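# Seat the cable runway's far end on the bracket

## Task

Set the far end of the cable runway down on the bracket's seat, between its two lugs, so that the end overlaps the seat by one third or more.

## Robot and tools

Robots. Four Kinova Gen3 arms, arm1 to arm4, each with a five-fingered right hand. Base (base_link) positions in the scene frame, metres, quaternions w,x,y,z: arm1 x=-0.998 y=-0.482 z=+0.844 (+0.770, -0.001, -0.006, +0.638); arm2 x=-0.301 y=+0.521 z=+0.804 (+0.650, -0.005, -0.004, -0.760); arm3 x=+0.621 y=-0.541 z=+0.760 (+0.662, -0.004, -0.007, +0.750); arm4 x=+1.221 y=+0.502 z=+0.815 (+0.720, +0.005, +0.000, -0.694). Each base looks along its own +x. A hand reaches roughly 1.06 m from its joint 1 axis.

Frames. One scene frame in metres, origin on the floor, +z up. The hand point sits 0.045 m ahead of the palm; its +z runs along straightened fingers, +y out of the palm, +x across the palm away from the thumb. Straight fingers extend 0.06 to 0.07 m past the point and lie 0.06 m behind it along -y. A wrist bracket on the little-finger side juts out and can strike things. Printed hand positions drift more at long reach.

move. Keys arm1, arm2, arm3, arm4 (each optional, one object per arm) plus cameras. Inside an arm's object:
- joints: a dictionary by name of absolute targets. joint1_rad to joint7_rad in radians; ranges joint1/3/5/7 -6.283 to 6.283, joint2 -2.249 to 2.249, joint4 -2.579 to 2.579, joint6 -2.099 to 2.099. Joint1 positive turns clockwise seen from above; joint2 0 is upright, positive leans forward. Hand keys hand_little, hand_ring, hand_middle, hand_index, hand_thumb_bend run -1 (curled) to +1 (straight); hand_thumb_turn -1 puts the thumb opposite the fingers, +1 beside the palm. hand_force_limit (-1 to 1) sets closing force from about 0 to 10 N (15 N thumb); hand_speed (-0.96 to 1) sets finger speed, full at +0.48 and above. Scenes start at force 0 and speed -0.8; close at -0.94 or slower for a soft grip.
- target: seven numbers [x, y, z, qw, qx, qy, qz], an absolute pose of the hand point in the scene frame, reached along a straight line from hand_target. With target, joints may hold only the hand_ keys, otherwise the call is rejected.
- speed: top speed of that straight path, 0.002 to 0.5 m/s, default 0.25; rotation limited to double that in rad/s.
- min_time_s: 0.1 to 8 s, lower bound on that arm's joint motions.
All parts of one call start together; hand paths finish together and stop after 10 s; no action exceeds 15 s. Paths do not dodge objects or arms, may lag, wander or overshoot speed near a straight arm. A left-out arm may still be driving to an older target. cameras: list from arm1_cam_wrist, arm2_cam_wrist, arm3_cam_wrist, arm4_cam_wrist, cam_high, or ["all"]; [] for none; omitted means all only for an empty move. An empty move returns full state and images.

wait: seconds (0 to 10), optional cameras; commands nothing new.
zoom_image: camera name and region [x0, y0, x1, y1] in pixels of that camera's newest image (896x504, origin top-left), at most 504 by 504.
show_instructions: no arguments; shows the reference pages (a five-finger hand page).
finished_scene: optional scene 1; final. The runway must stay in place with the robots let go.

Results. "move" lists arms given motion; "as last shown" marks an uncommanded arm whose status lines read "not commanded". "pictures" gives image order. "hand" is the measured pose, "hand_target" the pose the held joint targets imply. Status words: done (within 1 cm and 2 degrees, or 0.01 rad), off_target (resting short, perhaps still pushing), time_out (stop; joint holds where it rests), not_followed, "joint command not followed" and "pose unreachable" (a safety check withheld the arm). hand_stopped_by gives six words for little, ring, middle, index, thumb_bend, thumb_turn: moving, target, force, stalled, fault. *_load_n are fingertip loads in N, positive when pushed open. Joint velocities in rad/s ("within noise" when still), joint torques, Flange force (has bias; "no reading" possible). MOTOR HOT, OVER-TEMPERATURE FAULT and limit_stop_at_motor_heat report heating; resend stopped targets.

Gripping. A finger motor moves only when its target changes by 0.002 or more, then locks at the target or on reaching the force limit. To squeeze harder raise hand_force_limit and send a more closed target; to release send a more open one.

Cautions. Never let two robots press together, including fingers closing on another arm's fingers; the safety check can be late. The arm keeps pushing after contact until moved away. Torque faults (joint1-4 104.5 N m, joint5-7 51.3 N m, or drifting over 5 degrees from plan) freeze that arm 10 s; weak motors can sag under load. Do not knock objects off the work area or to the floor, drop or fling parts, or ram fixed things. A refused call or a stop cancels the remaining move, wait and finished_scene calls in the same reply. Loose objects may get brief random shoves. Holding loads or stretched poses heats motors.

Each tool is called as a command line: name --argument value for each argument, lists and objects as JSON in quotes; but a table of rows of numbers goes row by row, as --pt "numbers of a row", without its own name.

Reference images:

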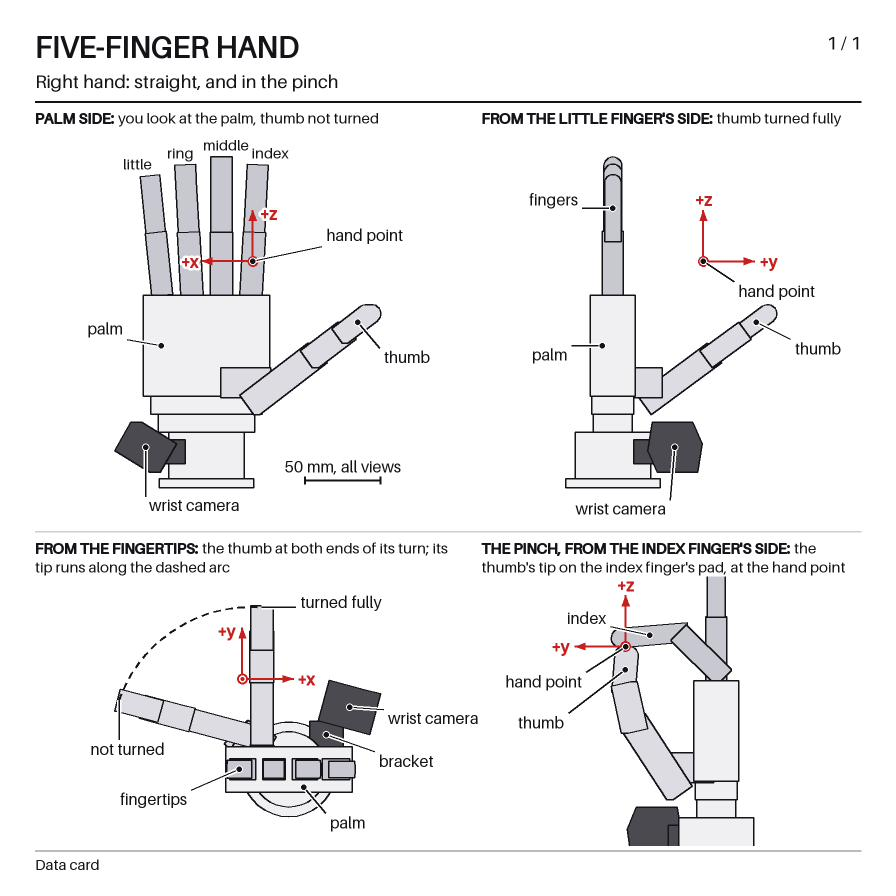

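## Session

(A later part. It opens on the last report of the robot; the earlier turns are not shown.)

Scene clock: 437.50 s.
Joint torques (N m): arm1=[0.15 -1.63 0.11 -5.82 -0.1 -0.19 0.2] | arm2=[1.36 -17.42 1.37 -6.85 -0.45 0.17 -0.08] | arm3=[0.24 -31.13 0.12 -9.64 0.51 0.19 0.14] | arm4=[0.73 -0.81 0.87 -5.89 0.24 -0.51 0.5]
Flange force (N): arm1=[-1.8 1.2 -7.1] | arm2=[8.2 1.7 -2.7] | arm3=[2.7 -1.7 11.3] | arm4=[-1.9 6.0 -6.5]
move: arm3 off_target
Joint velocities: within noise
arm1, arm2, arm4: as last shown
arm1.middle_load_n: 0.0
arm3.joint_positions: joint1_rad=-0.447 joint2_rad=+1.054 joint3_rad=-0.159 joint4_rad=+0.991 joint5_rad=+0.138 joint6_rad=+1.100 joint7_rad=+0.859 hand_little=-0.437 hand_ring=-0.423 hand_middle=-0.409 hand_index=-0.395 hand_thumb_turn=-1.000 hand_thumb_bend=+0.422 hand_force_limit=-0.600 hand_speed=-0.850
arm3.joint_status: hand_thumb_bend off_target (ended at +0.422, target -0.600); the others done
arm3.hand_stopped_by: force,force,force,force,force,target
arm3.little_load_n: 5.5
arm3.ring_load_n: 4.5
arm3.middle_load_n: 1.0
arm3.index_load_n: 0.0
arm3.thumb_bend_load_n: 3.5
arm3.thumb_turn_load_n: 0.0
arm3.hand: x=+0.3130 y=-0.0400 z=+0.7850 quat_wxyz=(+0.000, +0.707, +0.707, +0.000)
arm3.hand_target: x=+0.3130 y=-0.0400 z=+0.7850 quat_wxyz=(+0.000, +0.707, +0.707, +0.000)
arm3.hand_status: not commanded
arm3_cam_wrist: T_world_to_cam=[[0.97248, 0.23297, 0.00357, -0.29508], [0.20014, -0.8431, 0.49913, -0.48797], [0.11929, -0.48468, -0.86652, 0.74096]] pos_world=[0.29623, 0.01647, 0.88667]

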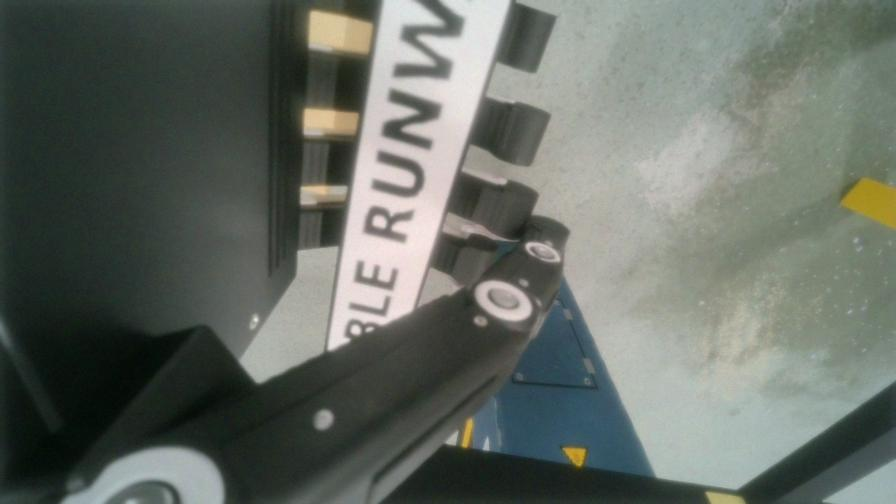

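move --arm2 '{"target": [-0.2, -0.0265, 0.98, 0, -0.7071, -0.7071, 0], "speed": 0.2}'

move --arm3 '{"target": [0.50, -0.043, 0.790, 0, 0.7071, 0.7071, 0], "speed": 0.06}' --cameras '["arm3_cam_wrist", "arm2_cam_wrist", "cam_high"]'

zoom_image --camera "cam_high" --region '[360, 190, 500, 310]'

zoom_image --camera "cam_high" --region '[520, 130, 660, 250]'

Scene clock: 452.43 s.
Joint torques (N m): arm1=[0.11 -1.55 0.16 -5.78 -0.13 -0.2 0.2] | arm2=[1.41 -16.47 1.33 -8.41 -0.54 0.13 -0.08] | arm3=[0.26 -31.06 0.12 -9.59 0.47 0.16 0.15] | arm4=[0.71 -0.79 0.85 -5.89 0.25 -0.51 0.49]
Flange force (N): arm1=[-1.6 1.3 -7.2] | arm2=[10.1 1.5 0.3] | arm3=[2.9 -1.9 11.2] | arm4=[-1.9 5.9 -6.5]
move: arm2 done
Joint velocities: within noise
arm1, arm3, arm4: as last shown
arm2.joint_positions: joint1_rad=-0.541 joint2_rad=+0.649 joint3_rad=+0.457 joint4_rad=+1.425 joint5_rad=-0.298 joint6_rad=+1.150 joint7_rad=-1.455 hand_little=+1.000 hand_ring=+1.000 hand_middle=+1.000 hand_index=+1.000 hand_thumb_turn=+1.000 hand_thumb_bend=+1.000 hand_force_limit=+0.000 hand_speed=-0.800
arm2.joint_status: not commanded
arm2.hand_stopped_by: target,target,target,target,target,target
arm2.little_load_n: 0.0
arm2.ring_load_n: 0.0
arm2.middle_load_n: 0.0
arm2.index_load_n: 0.0
arm2.thumb_bend_load_n: 0.0
arm2.thumb_turn_load_n: 0.0
arm2.hand: x=-0.2000 y=-0.0265 z=+0.9801 quat_wxyz=(+0.000, -0.707, -0.707, +0.000)
arm2.hand_target: x=-0.2000 y=-0.0265 z=+0.9800 quat_wxyz=(+0.000, -0.707, -0.707, +0.000)
arm2.hand_status: done (0.000 m and 0.0 deg from the pose sent, 0.123 m and 0.0 deg at the start)
arm3.little_load_n: 5.0
arm3.index_load_n: 0.5
arm4.thumb_bend_load_n: -0.5
pictures: none

Scene clock: 456.07 s.
Joint torques (N m): arm1=[0.03 -1.6 0.05 -5.79 -0.1 -0.21 0.23] | arm2=[1.37 -16.46 1.4 -8.38 -0.46 0.14 -0.04] | arm3=[0.66 -38.73 -0.06 -12.33 0.89 0.95 0.13] | arm4=[0.72 -0.8 0.85 -5.88 0.24 -0.53 0.49]
Flange force (N): arm1=[-1.7 1.1 -7.3] | arm2=[9.9 1.5 0.4] | arm3=[3.8 -1.6 33.1] | arm4=[-2.0 5.9 -6.6]
move: arm3 done
Joint velocities: within noise
arm1.joint_positions: joint1_rad=-0.081 joint2_rad=-0.325 joint3_rad=-0.065 joint4_rad=+1.489 joint5_rad=-0.031 joint6_rad=+2.052 joint7_rad=-1.849 hand_little=+1.000 hand_ring=+1.000 hand_middle=+1.000 hand_index=+1.000 hand_thumb_turn=+1.000 hand_thumb_bend=+1.000 hand_force_limit=+0.000 hand_speed=-0.800
arm1.joint_status: not commanded
arm1.hand_stopped_by: target,target,target,target,target,target
arm1.little_load_n: 0.0
arm1.ring_load_n: 0.0
arm1.middle_load_n: 0.0
arm1.index_load_n: 0.0
arm1.thumb_bend_load_n: 0.0
arm1.thumb_turn_load_n: 0.0
arm1.hand: x=-1.0334 y=-0.3075 z=+1.3283 quat_wxyz=(+0.020, +0.589, -0.808, +0.028)
arm1.hand_target: x=-1.0334 y=-0.3075 z=+1.3283 quat_wxyz=(+0.020, +0.589, -0.808, +0.028)
arm1.hand_status: not commanded
arm2: as last shown
arm2.hand: x=-0.2000 y=-0.0265 z=+0.9800 quat_wxyz=(+0.000, -0.707, -0.707, +0.000)
arm3.joint_positions: joint1_rad=-0.140 joint2_rad=+0.871 joint3_rad=-0.180 joint4_rad=+1.413 joint5_rad=+0.159 joint6_rad=+0.871 joint7_rad=+1.087 hand_little=-0.436 hand_ring=-0.422 hand_middle=-0.409 hand_index=-0.395 hand_thumb_turn=-1.000 hand_thumb_bend=+0.422 hand_force_limit=-0.600 hand_speed=-0.850
arm3.joint_status: not commanded
arm3.hand_stopped_by: force,force,force,force,force,target
arm3.little_load_n: 6.5
arm3.ring_load_n: 6.5
arm3.middle_load_n: 4.0
arm3.index_load_n: 4.0
arm3.thumb_bend_load_n: 3.0
arm3.thumb_turn_load_n: 0.0
arm3.hand: x=+0.5000 y=-0.0430 z=+0.7900 quat_wxyz=(+0.000, +0.707, +0.707, +0.000)
arm3.hand_target: x=+0.5000 y=-0.0430 z=+0.7900 quat_wxyz=(+0.000, +0.707, +0.707, +0.000)
arm3.hand_status: done (0.000 m and 0.0 deg from the pose sent, 0.187 m and 0.0 deg at the start)
arm4.joint_positions: joint1_rad=-0.242 joint2_rad=-0.425 joint3_rad=-0.064 joint4_rad=+1.432 joint5_rad=-0.026 joint6_rad=+1.954 joint7_rad=-2.115 hand_little=+1.000 hand_ring=+1.000 hand_middle=+1.000 hand_index=+1.000 hand_thumb_turn=+1.000 hand_thumb_bend=+1.000 hand_force_limit=+0.000 hand_speed=-0.800
arm4.joint_status: not commanded
arm4.hand_stopped_by: target,target,target,target,target,target
arm4.little_load_n: 0.0
arm4.ring_load_n: 0.0
arm4.middle_load_n: 0.0
arm4.index_load_n: 0.0
arm4.thumb_bend_load_n: 0.0
arm4.thumb_turn_load_n: 0.0
arm4.hand: x=+1.3097 y=+0.3121 z=+1.3438 quat_wxyz=(-0.083, -0.769, -0.633, +0.027)
arm4.hand_target: x=+1.3097 y=+0.3121 z=+1.3438 quat_wxyz=(-0.083, -0.769, -0.633, +0.027)
arm4.hand_status: not commanded
pictures: arm2_cam_wrist, arm3_cam_wrist, cam_high
arm2_cam_wrist: T_world_to_cam=[[0.96388, 0.2635, 0.03873, 0.16141], [0.20522, -0.8275, 0.52261, -0.49119], [0.16976, -0.49579, -0.85169, 0.96919]] pos_world=[-0.2193, 0.03152, 1.0759]
arm3_cam_wrist: T_world_to_cam=[[0.97245, 0.23306, 0.00354, -0.47612], [0.20025, -0.84312, 0.49906, -0.53039], [0.11929, -0.4846, -0.86656, 0.72158]] pos_world=[0.48313, 0.01347, 0.89167]

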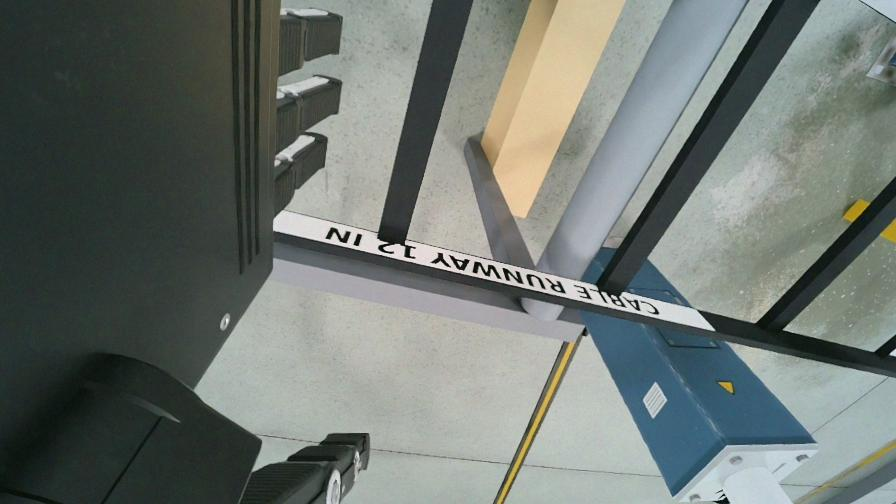

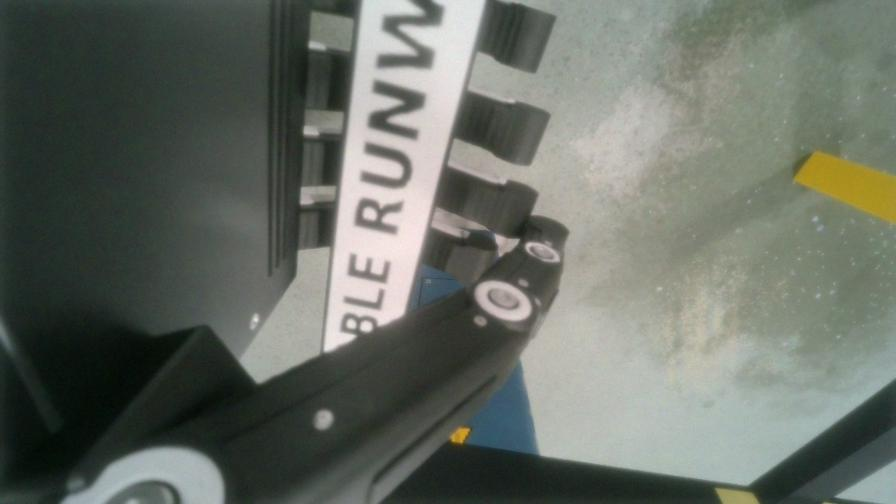

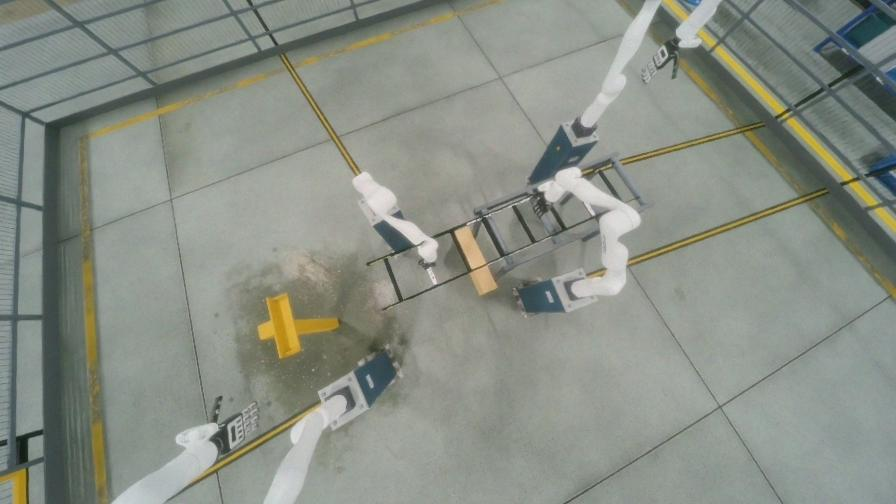

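Scaled by 3.600 from the camera's image (finer frame: 1280x720).

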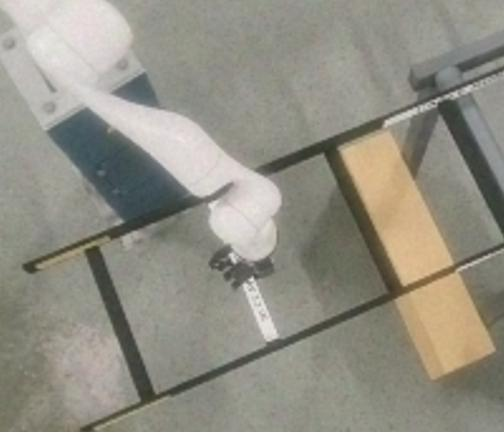

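Scaled by 3.600 from the camera's image (finer frame: 1280x720).

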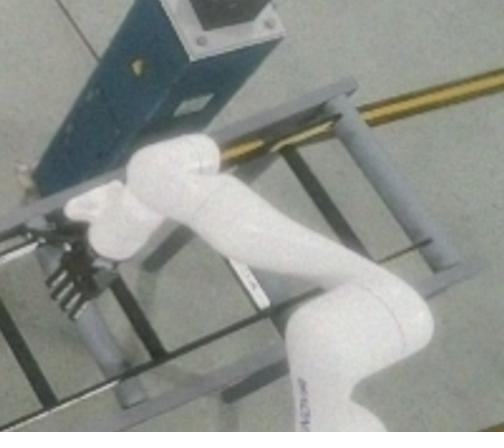

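move --arm3 '{"target": [0.55, -0.044, 0.790, 0, 0.7071, 0.7071, 0], "speed": 0.06}' --arm4 '{"target": [0.80, 0.02, 0.97, 0, -0.7071, -0.7071, 0], "speed": 0.25, "joints": {"hand_thumb_turn": -1.0, "hand_speed": -0.5}}' --cameras '["arm4_cam_wrist", "cam_high"]'

zoom_image --camera "cam_high" --region '[340, 190, 480, 310]'

Scene clock: 498.70 s.
Joint torques (N m): arm1=[0.16 -1.49 0.17 -5.91 -0.07 -0.19 0.23] | arm2=[1.39 -16.42 1.27 -8.34 -0.54 0.14 -0.09] | arm3=[0.06 -38.28 -0.57 -12.15 1.16 0.86 0.61] | arm4=[0.82 -25.33 4.6 -4.9 0.23 -0.03 0.49]
Flange force (N): arm1=[-1.4 1.4 -6.6] | arm2=[10.0 1.4 0.2] | arm3=[3.7 -1.0 34.0] | arm4=[-12.5 -10.7 -1.0]
move: arm3 done; arm4 done
Joint velocities: within noise
arm1, arm2: as last shown
arm1.thumb_bend_load_n: -0.5
arm3.joint_positions: joint1_rad=-0.048 joint2_rad=+0.847 joint3_rad=-0.186 joint4_rad=+1.474 joint5_rad=+0.166 joint6_rad=+0.836 joint7_rad=+1.163 hand_little=-0.436 hand_ring=-0.422 hand_middle=-0.409 hand_index=-0.395 hand_thumb_turn=-1.000 hand_thumb_bend=+0.422 hand_force_limit=-0.600 hand_speed=-0.850
arm3.joint_status: not commanded
arm3.hand_stopped_by: force,force,force,force,force,target
arm3.little_load_n: 7.0
arm3.ring_load_n: 7.0
arm3.middle_load_n: 4.0
arm3.index_load_n: 4.0
arm3.thumb_bend_load_n: 3.0
arm3.thumb_turn_load_n: 0.0
arm3.hand: x=+0.5500 y=-0.0440 z=+0.7900 quat_wxyz=(+0.000, +0.707, +0.707, +0.000)
arm3.hand_target: x=+0.5500 y=-0.0440 z=+0.7900 quat_wxyz=(+0.000, +0.707, +0.707, +0.000)
arm3.hand_status: done (0.000 m and 0.0 deg from the pose sent, 0.050 m and 0.0 deg at the start)
arm4.joint_positions: joint1_rad=+0.582 joint2_rad=+1.041 joint3_rad=+0.783 joint4_rad=+0.780 joint5_rad=-0.660 joint6_rad=+1.491 joint7_rad=-0.505 hand_little=+1.000 hand_ring=+1.000 hand_middle=+1.000 hand_index=+1.000 hand_thumb_turn=-1.000 hand_thumb_bend=+1.000 hand_force_limit=+0.000 hand_speed=-0.500
arm4.joint_status: all done
arm4.hand_stopped_by: target,target,target,target,target,target
arm4.little_load_n: 0.0
arm4.ring_load_n: 0.0
arm4.middle_load_n: 0.0
arm4.index_load_n: 0.0
arm4.thumb_bend_load_n: 0.0
arm4.thumb_turn_load_n: 0.0
arm4.hand: x=+0.8000 y=+0.0200 z=+0.9700 quat_wxyz=(+0.000, -0.707, -0.707, +0.000)
arm4.hand_target: x=+0.8000 y=+0.0200 z=+0.9700 quat_wxyz=(+0.000, -0.707, -0.707, +0.000)
arm4.hand_status: done (0.000 m and 0.0 deg from the pose sent, 0.696 m and 14.9 deg at the start)
arm4_cam_wrist: T_world_to_cam=[[0.9729, 0.22723, -0.04287, -0.73862], [0.21645, -0.82962, 0.51467, -0.6607], [0.08138, -0.51, -0.85631, 0.89364]] pos_world=[0.78888, 0.07547, 1.07362]

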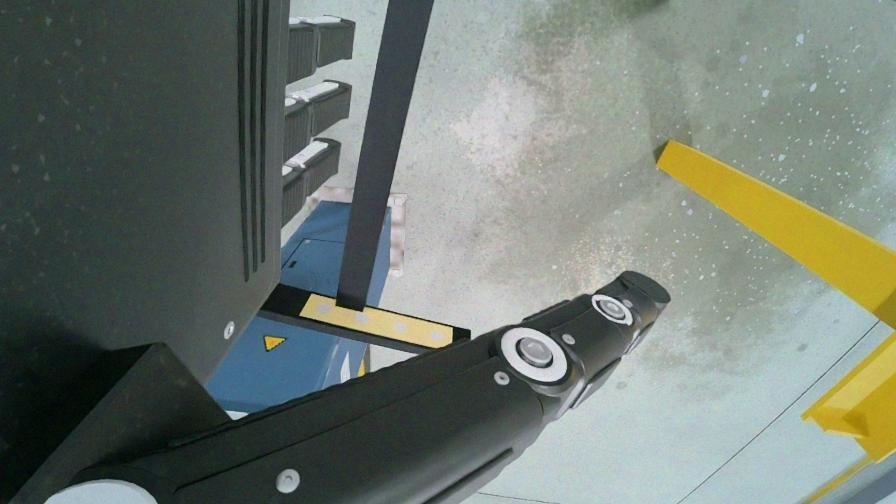

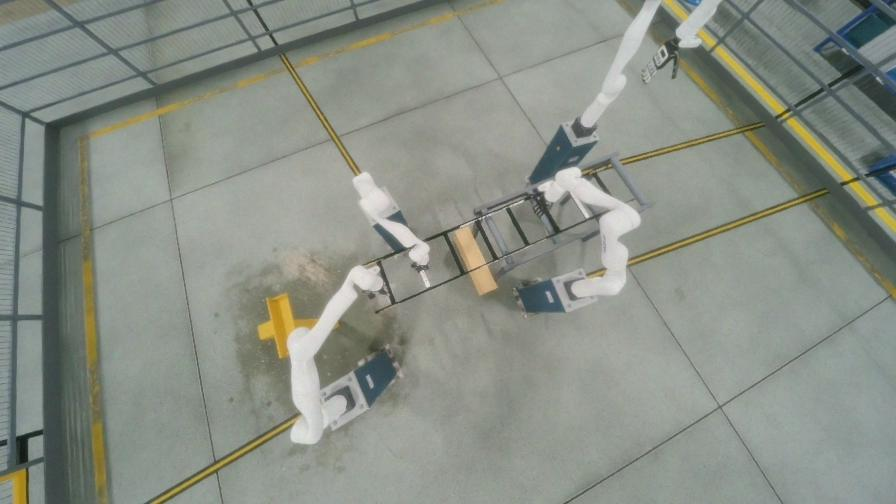

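Scaled by 3.600 from the camera's image (finer frame: 1280x720).

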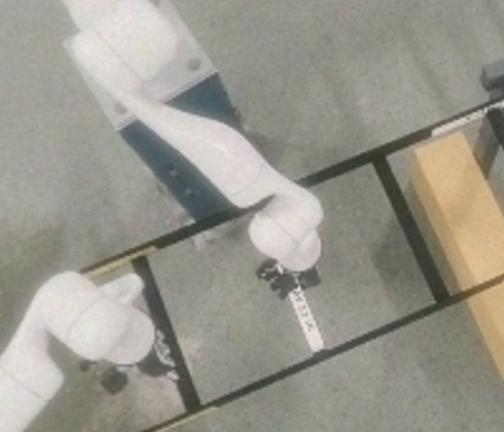

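move --arm4 '{"target": [0.773, -0.015, 0.87, 0, -0.7071, -0.7071, 0], "speed": 0.15}' --cameras '["arm4_cam_wrist", "cam_high"]'

zoom_image --camera "cam_high" --region '[340, 210, 480, 330]'

Scene clock: 509.67 s.
Joint torques (N m): arm1=[0.19 -1.55 0.17 -5.87 -0.07 -0.19 0.21] | arm2=[1.36 -16.52 1.21 -8.38 -0.45 0.12 -0.12] | arm3=[0 -38.3 -0.55 -12.11 1.15 0.82 0.59] | arm4=[0.81 -27.41 4.06 -4.59 0.23 -0.01 0.48]
Flange force (N): arm1=[-1.5 1.4 -6.8] | arm2=[9.8 1.3 0.3] | arm3=[4.0 -1.0 33.9] | arm4=[-15.9 -14.3 0.8]
move: arm4 done
Joint velocities: within noise
arm1, arm2, arm3: as last shown
arm1.ring_load_n: -0.5
arm1.thumb_bend_load_n: 0.0
arm2.thumb_turn_load_n: -0.5
arm3.thumb_bend_load_n: 2.5
arm4.joint_positions: joint1_rad=+0.643 joint2_rad=+1.254 joint3_rad=+0.746 joint4_rad=+0.591 joint5_rad=-0.711 joint6_rad=+1.432 joint7_rad=-0.573 hand_little=+1.000 hand_ring=+1.000 hand_middle=+1.000 hand_index=+1.000 hand_thumb_turn=-1.000 hand_thumb_bend=+1.000 hand_force_limit=+0.000 hand_speed=-0.500
arm4.joint_status: not commanded
arm4.hand_stopped_by: target,target,target,target,target,target
arm4.little_load_n: 0.0
arm4.ring_load_n: 0.0
arm4.middle_load_n: 0.0
arm4.index_load_n: 0.0
arm4.thumb_bend_load_n: 0.0
arm4.thumb_turn_load_n: -0.5
arm4.hand: x=+0.7730 y=-0.0150 z=+0.8700 quat_wxyz=(+0.000, -0.707, -0.707, +0.000)
arm4.hand_target: x=+0.7730 y=-0.0150 z=+0.8700 quat_wxyz=(+0.000, -0.707, -0.707, +0.000)
arm4.hand_status: done (0.000 m and 0.0 deg from the pose sent, 0.109 m and 0.0 deg at the start)
arm4_cam_wrist: T_world_to_cam=[[0.9729, 0.22723, -0.04287, -0.70868], [0.21645, -0.82962, 0.51467, -0.63242], [0.08138, -0.51, -0.85631, 0.79236]] pos_world=[0.76188, 0.04047, 0.97362]

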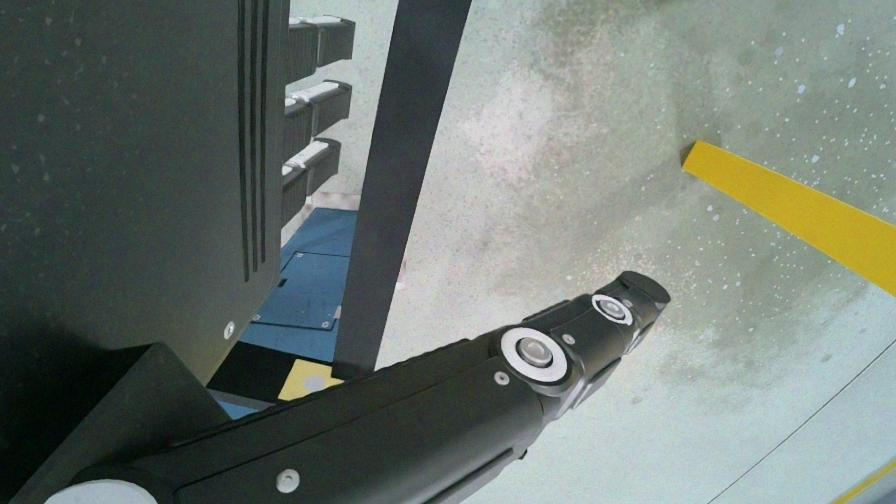

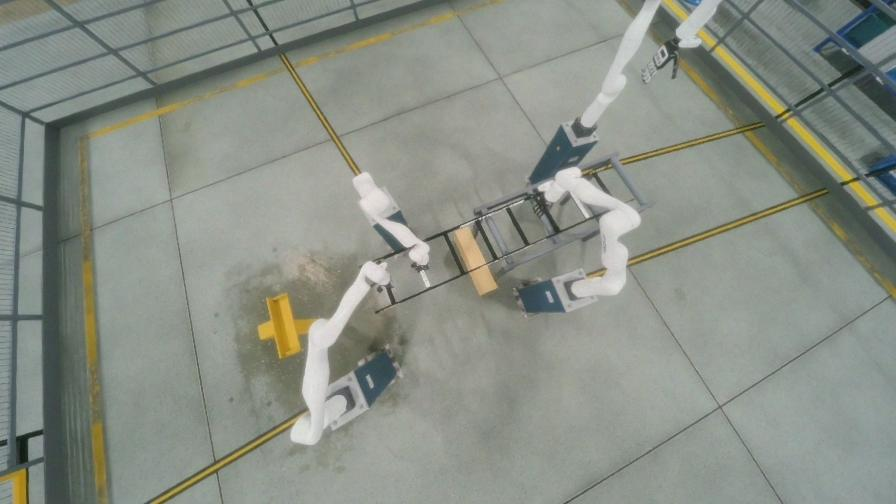

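Scaled by 3.600 from the camera's image (finer frame: 1280x720).

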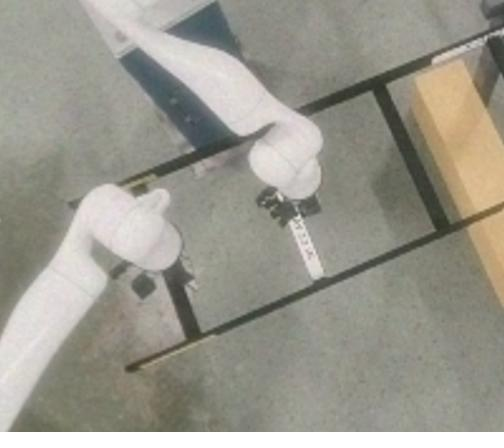

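move --arm4 '{"target": [0.773, -0.015, 0.812, 0, -0.7071, -0.7071, 0], "speed": 0.1}' --cameras '["arm4_cam_wrist", "cam_high"]'

Scene clock: 524.20 s.
Joint torques (N m): arm1=[0.18 -1.52 0.12 -5.8 -0.1 -0.19 0.24] | arm2=[1.37 -16.48 1.21 -8.41 -0.48 0.13 -0.09] | arm3=[0.03 -38.27 -0.6 -12.05 1.12 0.85 0.56] | arm4=[0.79 -27.47 4.25 -4.39 0.22 0 0.49]
Flange force (N): arm1=[-1.6 1.3 -7.1] | arm2=[10.0 1.4 0.3] | arm3=[4.1 -1.0 33.9] | arm4=[-14.5 -12.8 2.6]
move: arm4 done
Joint velocities: within noise
arm1, arm2, arm3: as last shown
arm1.ring_load_n: 0.0
arm1.middle_load_n: 0.5
arm1.thumb_bend_load_n: -0.5
arm2.thumb_turn_load_n: 0.0
arm4.joint_positions: joint1_rad=+0.634 joint2_rad=+1.319 joint3_rad=+0.729 joint4_rad=+0.640 joint5_rad=-0.729 joint6_rad=+1.329 joint7_rad=-0.551 hand_little=+1.000 hand_ring=+1.000 hand_middle=+1.000 hand_index=+1.000 hand_thumb_turn=-1.000 hand_thumb_bend=+1.000 hand_force_limit=+0.000 hand_speed=-0.500
arm4.joint_status: not commanded
arm4.hand_stopped_by: target,target,target,target,target,target
arm4.little_load_n: 0.0
arm4.ring_load_n: -0.5
arm4.middle_load_n: 0.0
arm4.index_load_n: 0.0
arm4.thumb_bend_load_n: 0.0
arm4.thumb_turn_load_n: 0.0
arm4.hand: x=+0.7730 y=-0.0150 z=+0.8119 quat_wxyz=(+0.000, -0.707, -0.707, +0.000)
arm4.hand_target: x=+0.7730 y=-0.0150 z=+0.8120 quat_wxyz=(+0.000, -0.707, -0.707, +0.000)
arm4.hand_status: done (0.000 m and 0.0 deg from the pose sent, 0.058 m and 0.0 deg at the start)
arm4_cam_wrist: T_world_to_cam=[[0.97289, 0.22726, -0.04278, -0.71126], [0.21642, -0.82961, 0.51469, -0.60252], [0.08148, -0.51, -0.85631, 0.74253]] pos_world=[0.76188, 0.04047, 0.91552]

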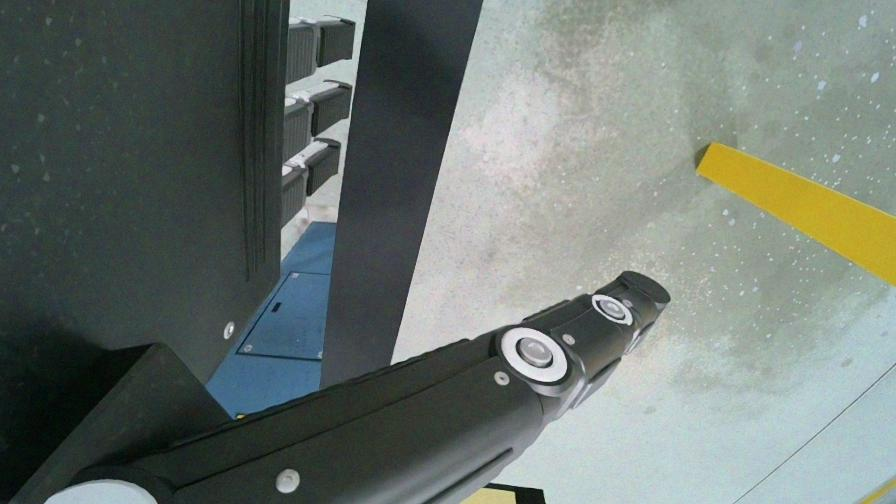

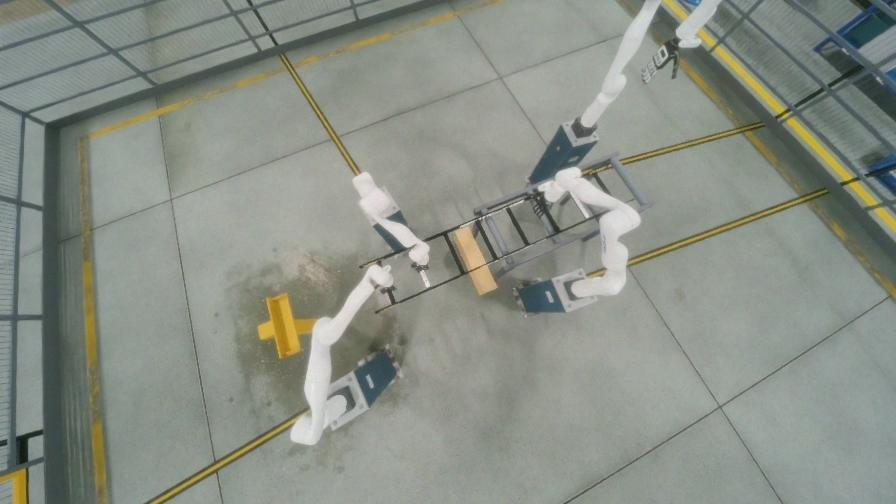

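move --arm4 '{"joints": {"hand_speed": -0.5, "hand_force_limit": -0.2, "hand_little": -0.3, "hand_ring": -0.3, "hand_middle": -0.3, "hand_index": -0.3}}' --cameras '["arm4_cam_wrist"]'

move --arm4 '{"joints": {"hand_speed": -0.85, "hand_force_limit": -0.4, "hand_little": -0.75, "hand_ring": -0.75, "hand_middle": -0.75, "hand_index": -0.75}}' --cameras '["arm4_cam_wrist"]'

Scene clock: 532.50 s.
Joint torques (N m): arm1=[0.18 -1.57 0.1 -5.8 -0.13 -0.2 0.19] | arm2=[1.34 -16.42 1.29 -8.4 -0.51 0.1 -0.09] | arm3=[0.48 -24.21 0.11 -6.88 0.52 0.17 0.31] | arm4=[0.68 -43.22 6.08 -9.15 -0.74 0.43 0.57]
Flange force (N): arm1=[-1.7 1.0 -7.1] | arm2=[10.1 1.3 0.2] | arm3=[2.5 -1.4 7.2] | arm4=[-16.8 -15.3 25.4]
move: arm4 off_target
Joint velocities: within noise
arm1, arm2, arm3: as last shown
arm1.middle_load_n: 0.0
arm3.joint_positions: joint1_rad=-0.048 joint2_rad=+0.846 joint3_rad=-0.186 joint4_rad=+1.474 joint5_rad=+0.166 joint6_rad=+0.836 joint7_rad=+1.163 hand_little=-0.437 hand_ring=-0.423 hand_middle=-0.409 hand_index=-0.395 hand_thumb_turn=-1.000 hand_thumb_bend=+0.422 hand_force_limit=-0.600 hand_speed=-0.850
arm3.little_load_n: 2.5
arm3.ring_load_n: 2.0
arm3.middle_load_n: 2.5
arm3.index_load_n: 0.5
arm3.thumb_bend_load_n: 3.0
arm3.hand: x=+0.5500 y=-0.0439 z=+0.7902 quat_wxyz=(+0.000, +0.707, +0.707, +0.000)
arm4.joint_positions: joint1_rad=+0.634 joint2_rad=+1.319 joint3_rad=+0.729 joint4_rad=+0.640 joint5_rad=-0.729 joint6_rad=+1.329 joint7_rad=-0.551 hand_little=-0.054 hand_ring=-0.099 hand_middle=-0.145 hand_index=-0.188 hand_thumb_turn=-1.000 hand_thumb_bend=+1.000 hand_force_limit=-0.200 hand_speed=-0.500
arm4.joint_status: hand_little off_target (ended at -0.054, target -0.300); hand_ring off_target (ended at -0.099, target -0.300); hand_middle off_target (ended at -0.145, target -0.300); hand_index off_target (ended at -0.188, target -0.300); the others done
arm4.hand_stopped_by: force,force,force,force,target,target
arm4.little_load_n: 0.0
arm4.ring_load_n: 0.0
arm4.middle_load_n: 2.5
arm4.index_load_n: 13.5
arm4.thumb_bend_load_n: 0.0
arm4.thumb_turn_load_n: 0.0
arm4.hand: x=+0.7730 y=-0.0150 z=+0.8120 quat_wxyz=(+0.000, -0.707, -0.707, +0.000)
arm4.hand_target: x=+0.7730 y=-0.0150 z=+0.8120 quat_wxyz=(+0.000, -0.707, -0.707, +0.000)
arm4.hand_status: not commanded
arm4_cam_wrist: T_world_to_cam=[[0.9729, 0.22723, -0.04287, -0.71117], [0.21645, -0.82962, 0.51467, -0.60257], [0.08138, -0.51, -0.85631, 0.74269]] pos_world=[0.76188, 0.04047, 0.91562]

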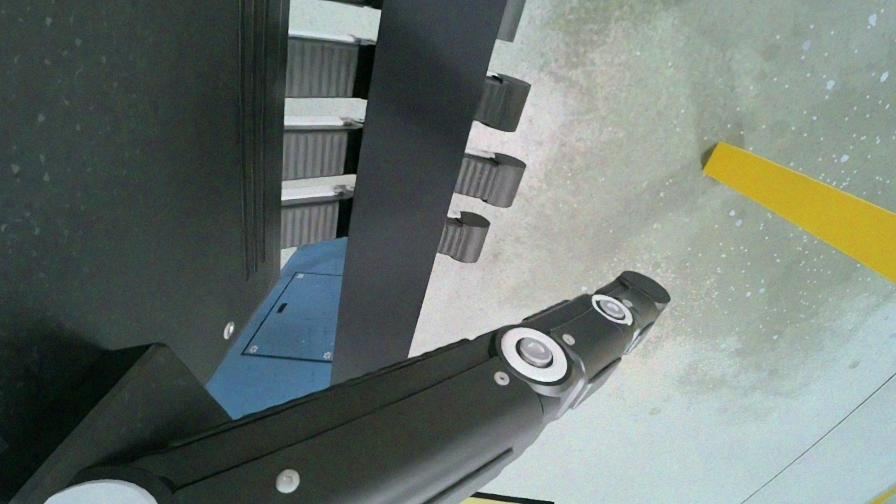

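Scene clock: 533.80 s.
Joint torques (N m): arm1=[0.09 -1.55 0.1 -5.91 -0.13 -0.19 0.23] | arm2=[1.42 -16.47 1.28 -8.38 -0.52 0.14 -0.11] | arm3=[0.58 -22.82 0.15 -6.69 0.48 -0.07 0.29] | arm4=[0.48 -44.64 6.42 -9.66 -0.64 0.48 0.34]
Flange force (N): arm1=[-1.6 1.2 -6.7] | arm2=[10.0 1.4 0.3] | arm3=[1.5 -1.4 4.4] | arm4=[-15.8 -15.1 27.6]
move: arm4 off_target
Joint velocities: within noise
arm1, arm2, arm3: as last shown
arm3.joint_positions: joint1_rad=-0.048 joint2_rad=+0.847 joint3_rad=-0.186 joint4_rad=+1.474 joint5_rad=+0.166 joint6_rad=+0.836 joint7_rad=+1.163 hand_little=-0.437 hand_ring=-0.423 hand_middle=-0.409 hand_index=-0.395 hand_thumb_turn=-1.000 hand_thumb_bend=+0.422 hand_force_limit=-0.600 hand_speed=-0.850
arm3.little_load_n: 1.5
arm3.ring_load_n: 1.0
arm3.hand: x=+0.5500 y=-0.0440 z=+0.7900 quat_wxyz=(+0.000, +0.707, +0.707, +0.000)
arm4.joint_positions: joint1_rad=+0.634 joint2_rad=+1.319 joint3_rad=+0.729 joint4_rad=+0.640 joint5_rad=-0.729 joint6_rad=+1.329 joint7_rad=-0.551 hand_little=-0.135 hand_ring=-0.138 hand_middle=-0.157 hand_index=-0.188 hand_thumb_turn=-1.000 hand_thumb_bend=+1.000 hand_force_limit=-0.400 hand_speed=-0.850
arm4.joint_status: hand_little off_target (ended at -0.135, target -0.750); hand_ring off_target (ended at -0.138, target -0.750); hand_middle off_target (ended at -0.157, target -0.750); hand_index off_target (ended at -0.188, target -0.750); the others done
arm4.hand_stopped_by: force,force,force,force,target,target
arm4.little_load_n: 4.0
arm4.ring_load_n: 2.5
arm4.middle_load_n: 1.5
arm4.index_load_n: 10.0
arm4.thumb_bend_load_n: 0.0
arm4.thumb_turn_load_n: 0.0
arm4.hand: x=+0.7730 y=-0.0150 z=+0.8120 quat_wxyz=(+0.000, -0.707, -0.707, +0.000)
arm4.hand_target: x=+0.7730 y=-0.0150 z=+0.8120 quat_wxyz=(+0.000, -0.707, -0.707, +0.000)
arm4.hand_status: not commanded
arm4_cam_wrist: T_world_to_cam=[[0.9729, 0.22723, -0.04287, -0.71117], [0.21644, -0.82959, 0.51472, -0.6026], [0.08139, -0.51005, -0.85629, 0.74267]] pos_world=[0.76188, 0.04047, 0.91562]

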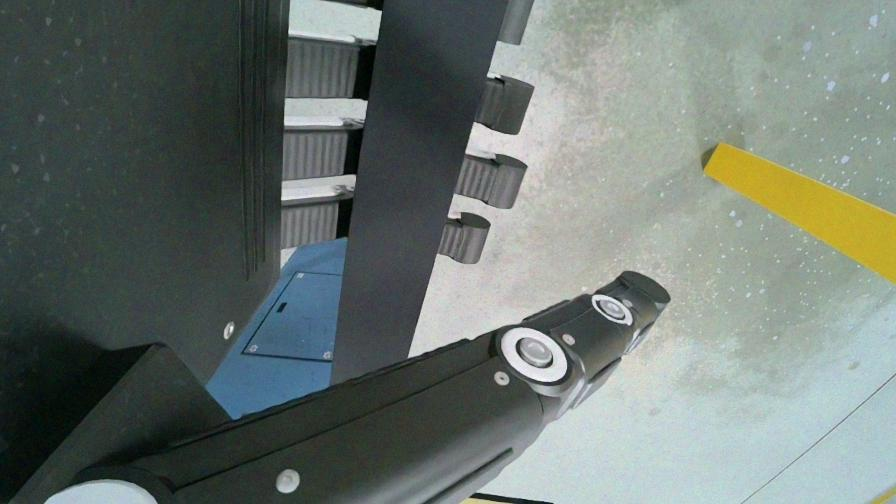

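move --arm4 '{"joints": {"hand_speed": -0.8, "hand_force_limit": -0.6, "hand_thumb_bend": -0.6}}' --arm3 '{"joints": {"hand_speed": -0.3, "hand_thumb_bend": 1.0, "hand_little": 1.0, "hand_ring": 1.0, "hand_middle": 1.0, "hand_index": 1.0}}' --cameras '["arm4_cam_wrist", "arm3_cam_wrist"]'

Scene clock: 546.43 s.
Joint torques (N m): arm1=[0.13 -1.48 0.16 -5.79 -0.1 -0.11 0.25] | arm2=[1.38 -16.49 1.26 -8.38 -0.52 0.1 -0.11] | arm3=[0.46 -20.72 0.01 -5.5 0.15 0.14 0.17] | arm4=[1.02 -46.2 7.02 -9.72 -0.41 0.87 0.36]
Flange force (N): arm1=[-1.5 1.5 -6.8] | arm2=[9.9 1.4 0.2] | arm3=[2.3 -1.2 1.0] | arm4=[-17.2 -15.5 30.5]
move: arm3 done; arm4 off_target
Joint velocities: within noise
arm1, arm2: as last shown
arm1.thumb_bend_load_n: 0.0
arm3.joint_positions: joint1_rad=-0.048 joint2_rad=+0.847 joint3_rad=-0.186 joint4_rad=+1.474 joint5_rad=+0.166 joint6_rad=+0.836 joint7_rad=+1.163 hand_little=+1.000 hand_ring=+1.000 hand_middle=+1.000 hand_index=+1.000 hand_thumb_turn=-1.000 hand_thumb_bend=+1.000 hand_force_limit=-0.600 hand_speed=-0.300
arm3.joint_status: all done
arm3.hand_stopped_by: target,target,target,target,target,target
arm3.little_load_n: 0.0
arm3.ring_load_n: -0.5
arm3.middle_load_n: 0.0
arm3.index_load_n: 0.0
arm3.thumb_bend_load_n: 0.0
arm3.thumb_turn_load_n: 0.0
arm3.hand: x=+0.5500 y=-0.0440 z=+0.7900 quat_wxyz=(+0.000, +0.707, +0.707, +0.000)
arm3.hand_target: x=+0.5500 y=-0.0440 z=+0.7900 quat_wxyz=(+0.000, +0.707, +0.707, +0.000)
arm3.hand_status: not commanded
arm4.joint_positions: joint1_rad=+0.634 joint2_rad=+1.319 joint3_rad=+0.729 joint4_rad=+0.640 joint5_rad=-0.729 joint6_rad=+1.329 joint7_rad=-0.551 hand_little=-0.135 hand_ring=-0.138 hand_middle=-0.157 hand_index=-0.188 hand_thumb_turn=-1.000 hand_thumb_bend=+0.002 hand_force_limit=-0.600 hand_speed=-0.800
arm4.joint_status: hand_thumb_bend off_target (ended at +0.002, target -0.600); the others done
arm4.hand_stopped_by: force,force,force,force,force,target
arm4.little_load_n: 4.5
arm4.ring_load_n: 3.0
arm4.middle_load_n: 2.5
arm4.index_load_n: 10.5
arm4.thumb_bend_load_n: 5.0
arm4.thumb_turn_load_n: 0.0
arm4.hand: x=+0.7730 y=-0.0150 z=+0.8120 quat_wxyz=(+0.000, -0.707, -0.707, +0.000)
arm4.hand_target: x=+0.7730 y=-0.0150 z=+0.8120 quat_wxyz=(+0.000, -0.707, -0.707, +0.000)
arm4.hand_status: not commanded
pictures: arm3_cam_wrist, arm4_cam_wrist
arm3_cam_wrist: T_world_to_cam=[[0.97248, 0.23297, 0.00357, -0.52466], [0.20014, -0.8431, 0.49913, -0.54119], [0.11929, -0.48468, -0.86652, 0.71513]] pos_world=[0.53323, 0.01257, 0.89167]
arm4_cam_wrist: T_world_to_cam=[[0.9729, 0.22723, -0.04287, -0.71117], [0.21645, -0.82962, 0.51467, -0.60257], [0.08138, -0.51, -0.85631, 0.74269]] pos_world=[0.76188, 0.04047, 0.91562]

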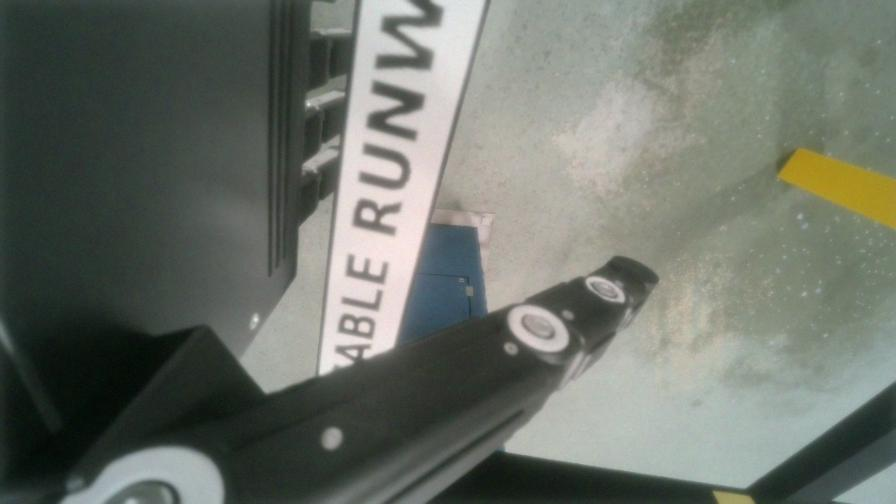

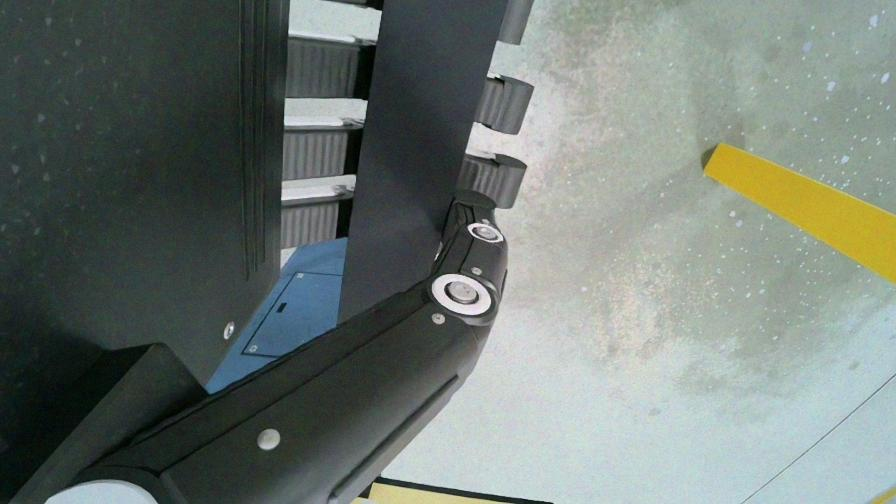

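move --arm3 '{"target": [0.54, -0.044, 0.790, 0, 0.7071, 0.7071, 0], "speed": 0.05}'

move --arm3 '{"target": [0.54, -0.06, 1.0, 0, 0.7071, 0.7071, 0], "speed": 0.15}' --cameras '["arm3_cam_wrist", "cam_high"]'

zoom_image --camera "cam_high" --region '[340, 210, 480, 330]'

Scene clock: 554.50 s.
Joint torques (N m): arm1=[0.13 -1.59 0.03 -5.92 -0.1 -0.18 0.24] | arm2=[1.38 -16.51 1.23 -8.35 -0.49 0.14 -0.04] | arm3=[0.51 -20.8 0.01 -5.58 0.17 0.13 0.18] | arm4=[1.02 -46.21 6.97 -9.7 -0.4 0.86 0.33]
Flange force (N): arm1=[-1.7 1.0 -6.7] | arm2=[9.8 1.5 0.3] | arm3=[2.1 -1.3 0.9] | arm4=[-17.3 -15.7 30.5]
move: arm3 done
Joint velocities: within noise
arm1, arm4: as last shown
arm1.middle_load_n: -0.5
arm1.thumb_turn_load_n: 0.5
arm2.joint_positions: joint1_rad=-0.541 joint2_rad=+0.649 joint3_rad=+0.457 joint4_rad=+1.425 joint5_rad=-0.298 joint6_rad=+1.150 joint7_rad=-1.455 hand_little=+1.000 hand_ring=+1.000 hand_middle=+1.000 hand_index=+1.000 hand_thumb_turn=+1.000 hand_thumb_bend=+1.000 hand_force_limit=+0.000 hand_speed=-0.800
arm2.joint_status: not commanded
arm2.hand_stopped_by: target,target,target,target,target,target
arm2.little_load_n: 0.0
arm2.ring_load_n: 0.0
arm2.middle_load_n: 0.0
arm2.index_load_n: 0.0
arm2.thumb_bend_load_n: 0.0
arm2.thumb_turn_load_n: 0.0
arm2.hand: x=-0.2000 y=-0.0265 z=+0.9800 quat_wxyz=(+0.000, -0.707, -0.707, +0.000)
arm2.hand_target: x=-0.2000 y=-0.0265 z=+0.9800 quat_wxyz=(+0.000, -0.707, -0.707, +0.000)
arm2.hand_status: not commanded
arm3.joint_positions: joint1_rad=-0.067 joint2_rad=+0.850 joint3_rad=-0.185 joint4_rad=+1.464 joint5_rad=+0.165 joint6_rad=+0.841 joint7_rad=+1.147 hand_little=+1.000 hand_ring=+1.000 hand_middle=+1.000 hand_index=+1.000 hand_thumb_turn=-1.000 hand_thumb_bend=+1.000 hand_force_limit=-0.600 hand_speed=-0.300
arm3.joint_status: not commanded
arm3.hand_stopped_by: target,target,target,target,target,target
arm3.little_load_n: 0.0
arm3.ring_load_n: 0.0
arm3.middle_load_n: 0.0
arm3.index_load_n: 0.0
arm3.thumb_bend_load_n: 0.0
arm3.thumb_turn_load_n: 0.0
arm3.hand: x=+0.5400 y=-0.0440 z=+0.7900 quat_wxyz=(+0.000, +0.707, +0.707, +0.000)
arm3.hand_target: x=+0.5400 y=-0.0440 z=+0.7900 quat_wxyz=(+0.000, +0.707, +0.707, +0.000)
arm3.hand_status: done (0.000 m and 0.0 deg from the pose sent, 0.010 m and 0.0 deg at the start)
arm4.little_load_n: 4.0
arm4.thumb_bend_load_n: 4.5
pictures: none

Scene clock: 556.43 s.
Joint torques (N m): arm1=[0.15 -1.55 0.07 -5.89 -0.11 -0.16 0.25] | arm2=[1.37 -16.51 1.25 -8.39 -0.5 0.12 -0.06] | arm3=[0.46 -18.69 0.17 -7.49 0.22 0.13 0.19] | arm4=[1.01 -46.22 7 -9.73 -0.39 0.87 0.34]
Flange force (N): arm1=[-1.6 1.2 -6.7] | arm2=[9.9 1.5 0.3] | arm3=[2.2 -1.5 0.0] | arm4=[-17.2 -15.5 30.6]
move: arm3 done
Joint velocities: within noise
arm1.joint_positions: joint1_rad=-0.081 joint2_rad=-0.325 joint3_rad=-0.065 joint4_rad=+1.489 joint5_rad=-0.031 joint6_rad=+2.052 joint7_rad=-1.849 hand_little=+1.000 hand_ring=+1.000 hand_middle=+1.000 hand_index=+1.000 hand_thumb_turn=+1.000 hand_thumb_bend=+1.000 hand_force_limit=+0.000 hand_speed=-0.800
arm1.joint_status: not commanded
arm1.hand_stopped_by: target,target,target,target,target,target
arm1.little_load_n: 0.0
arm1.ring_load_n: 0.0
arm1.middle_load_n: 0.0
arm1.index_load_n: 0.0
arm1.thumb_bend_load_n: 0.0
arm1.thumb_turn_load_n: 0.0
arm1.hand: x=-1.0334 y=-0.3075 z=+1.3283 quat_wxyz=(+0.020, +0.589, -0.808, +0.028)
arm1.hand_target: x=-1.0334 y=-0.3075 z=+1.3283 quat_wxyz=(+0.020, +0.589, -0.808, +0.028)
arm1.hand_status: not commanded
arm2, arm4: as last shown
arm3.joint_positions: joint1_rad=-0.055 joint2_rad=+0.575 joint3_rad=-0.214 joint4_rad=+1.248 joint5_rad=+0.103 joint6_rad=+1.329 joint7_rad=+1.187 hand_little=+1.000 hand_ring=+1.000 hand_middle=+1.000 hand_index=+1.000 hand_thumb_turn=-1.000 hand_thumb_bend=+1.000 hand_force_limit=-0.600 hand_speed=-0.300
arm3.joint_status: not commanded
arm3.hand_stopped_by: target,target,target,target,target,target
arm3.little_load_n: 0.0
arm3.ring_load_n: 0.0
arm3.middle_load_n: 0.0
arm3.index_load_n: 0.0
arm3.thumb_bend_load_n: 0.0
arm3.thumb_turn_load_n: 0.0
arm3.hand: x=+0.5400 y=-0.0600 z=+1.0001 quat_wxyz=(+0.000, +0.707, +0.707, +0.000)
arm3.hand_target: x=+0.5400 y=-0.0600 z=+1.0000 quat_wxyz=(+0.000, +0.707, +0.707, +0.000)
arm3.hand_status: done (0.000 m and 0.0 deg from the pose sent, 0.211 m and 0.0 deg at the start)
arm4.middle_load_n: 2.0
arm3_cam_wrist: T_world_to_cam=[[0.97248, 0.23297, 0.00362, -0.51199], [0.20015, -0.84321, 0.49894, -0.65742], [0.11929, -0.48448, -0.86663, 0.8907]] pos_world=[0.52323, -0.00353, 1.10177]

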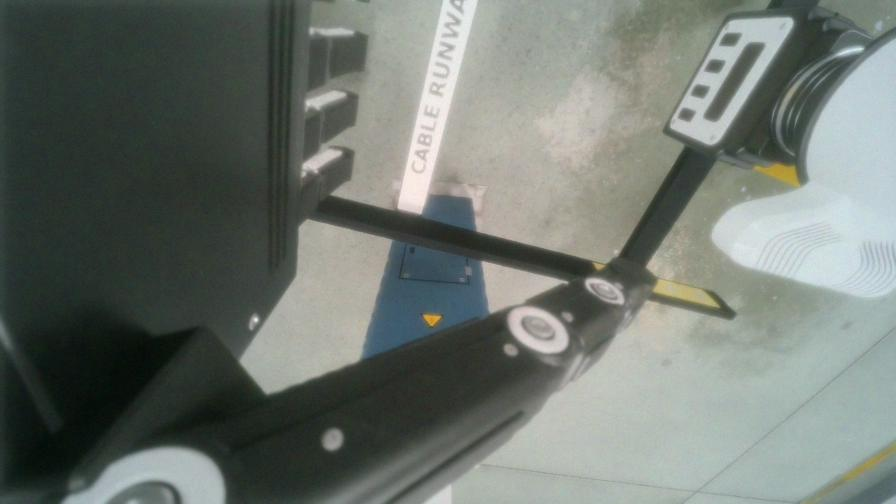

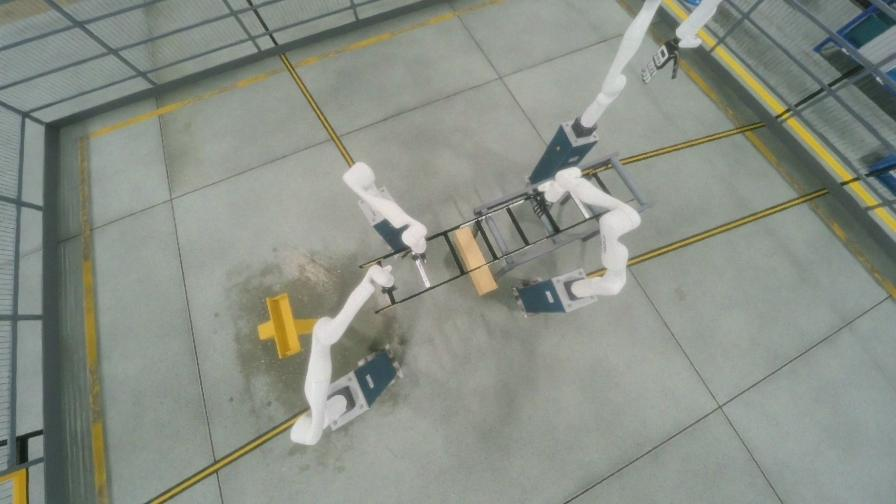

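Scaled by 3.600 from the camera's image (finer frame: 1280x720).

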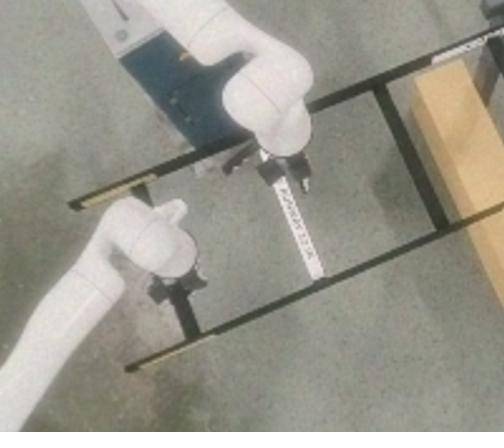

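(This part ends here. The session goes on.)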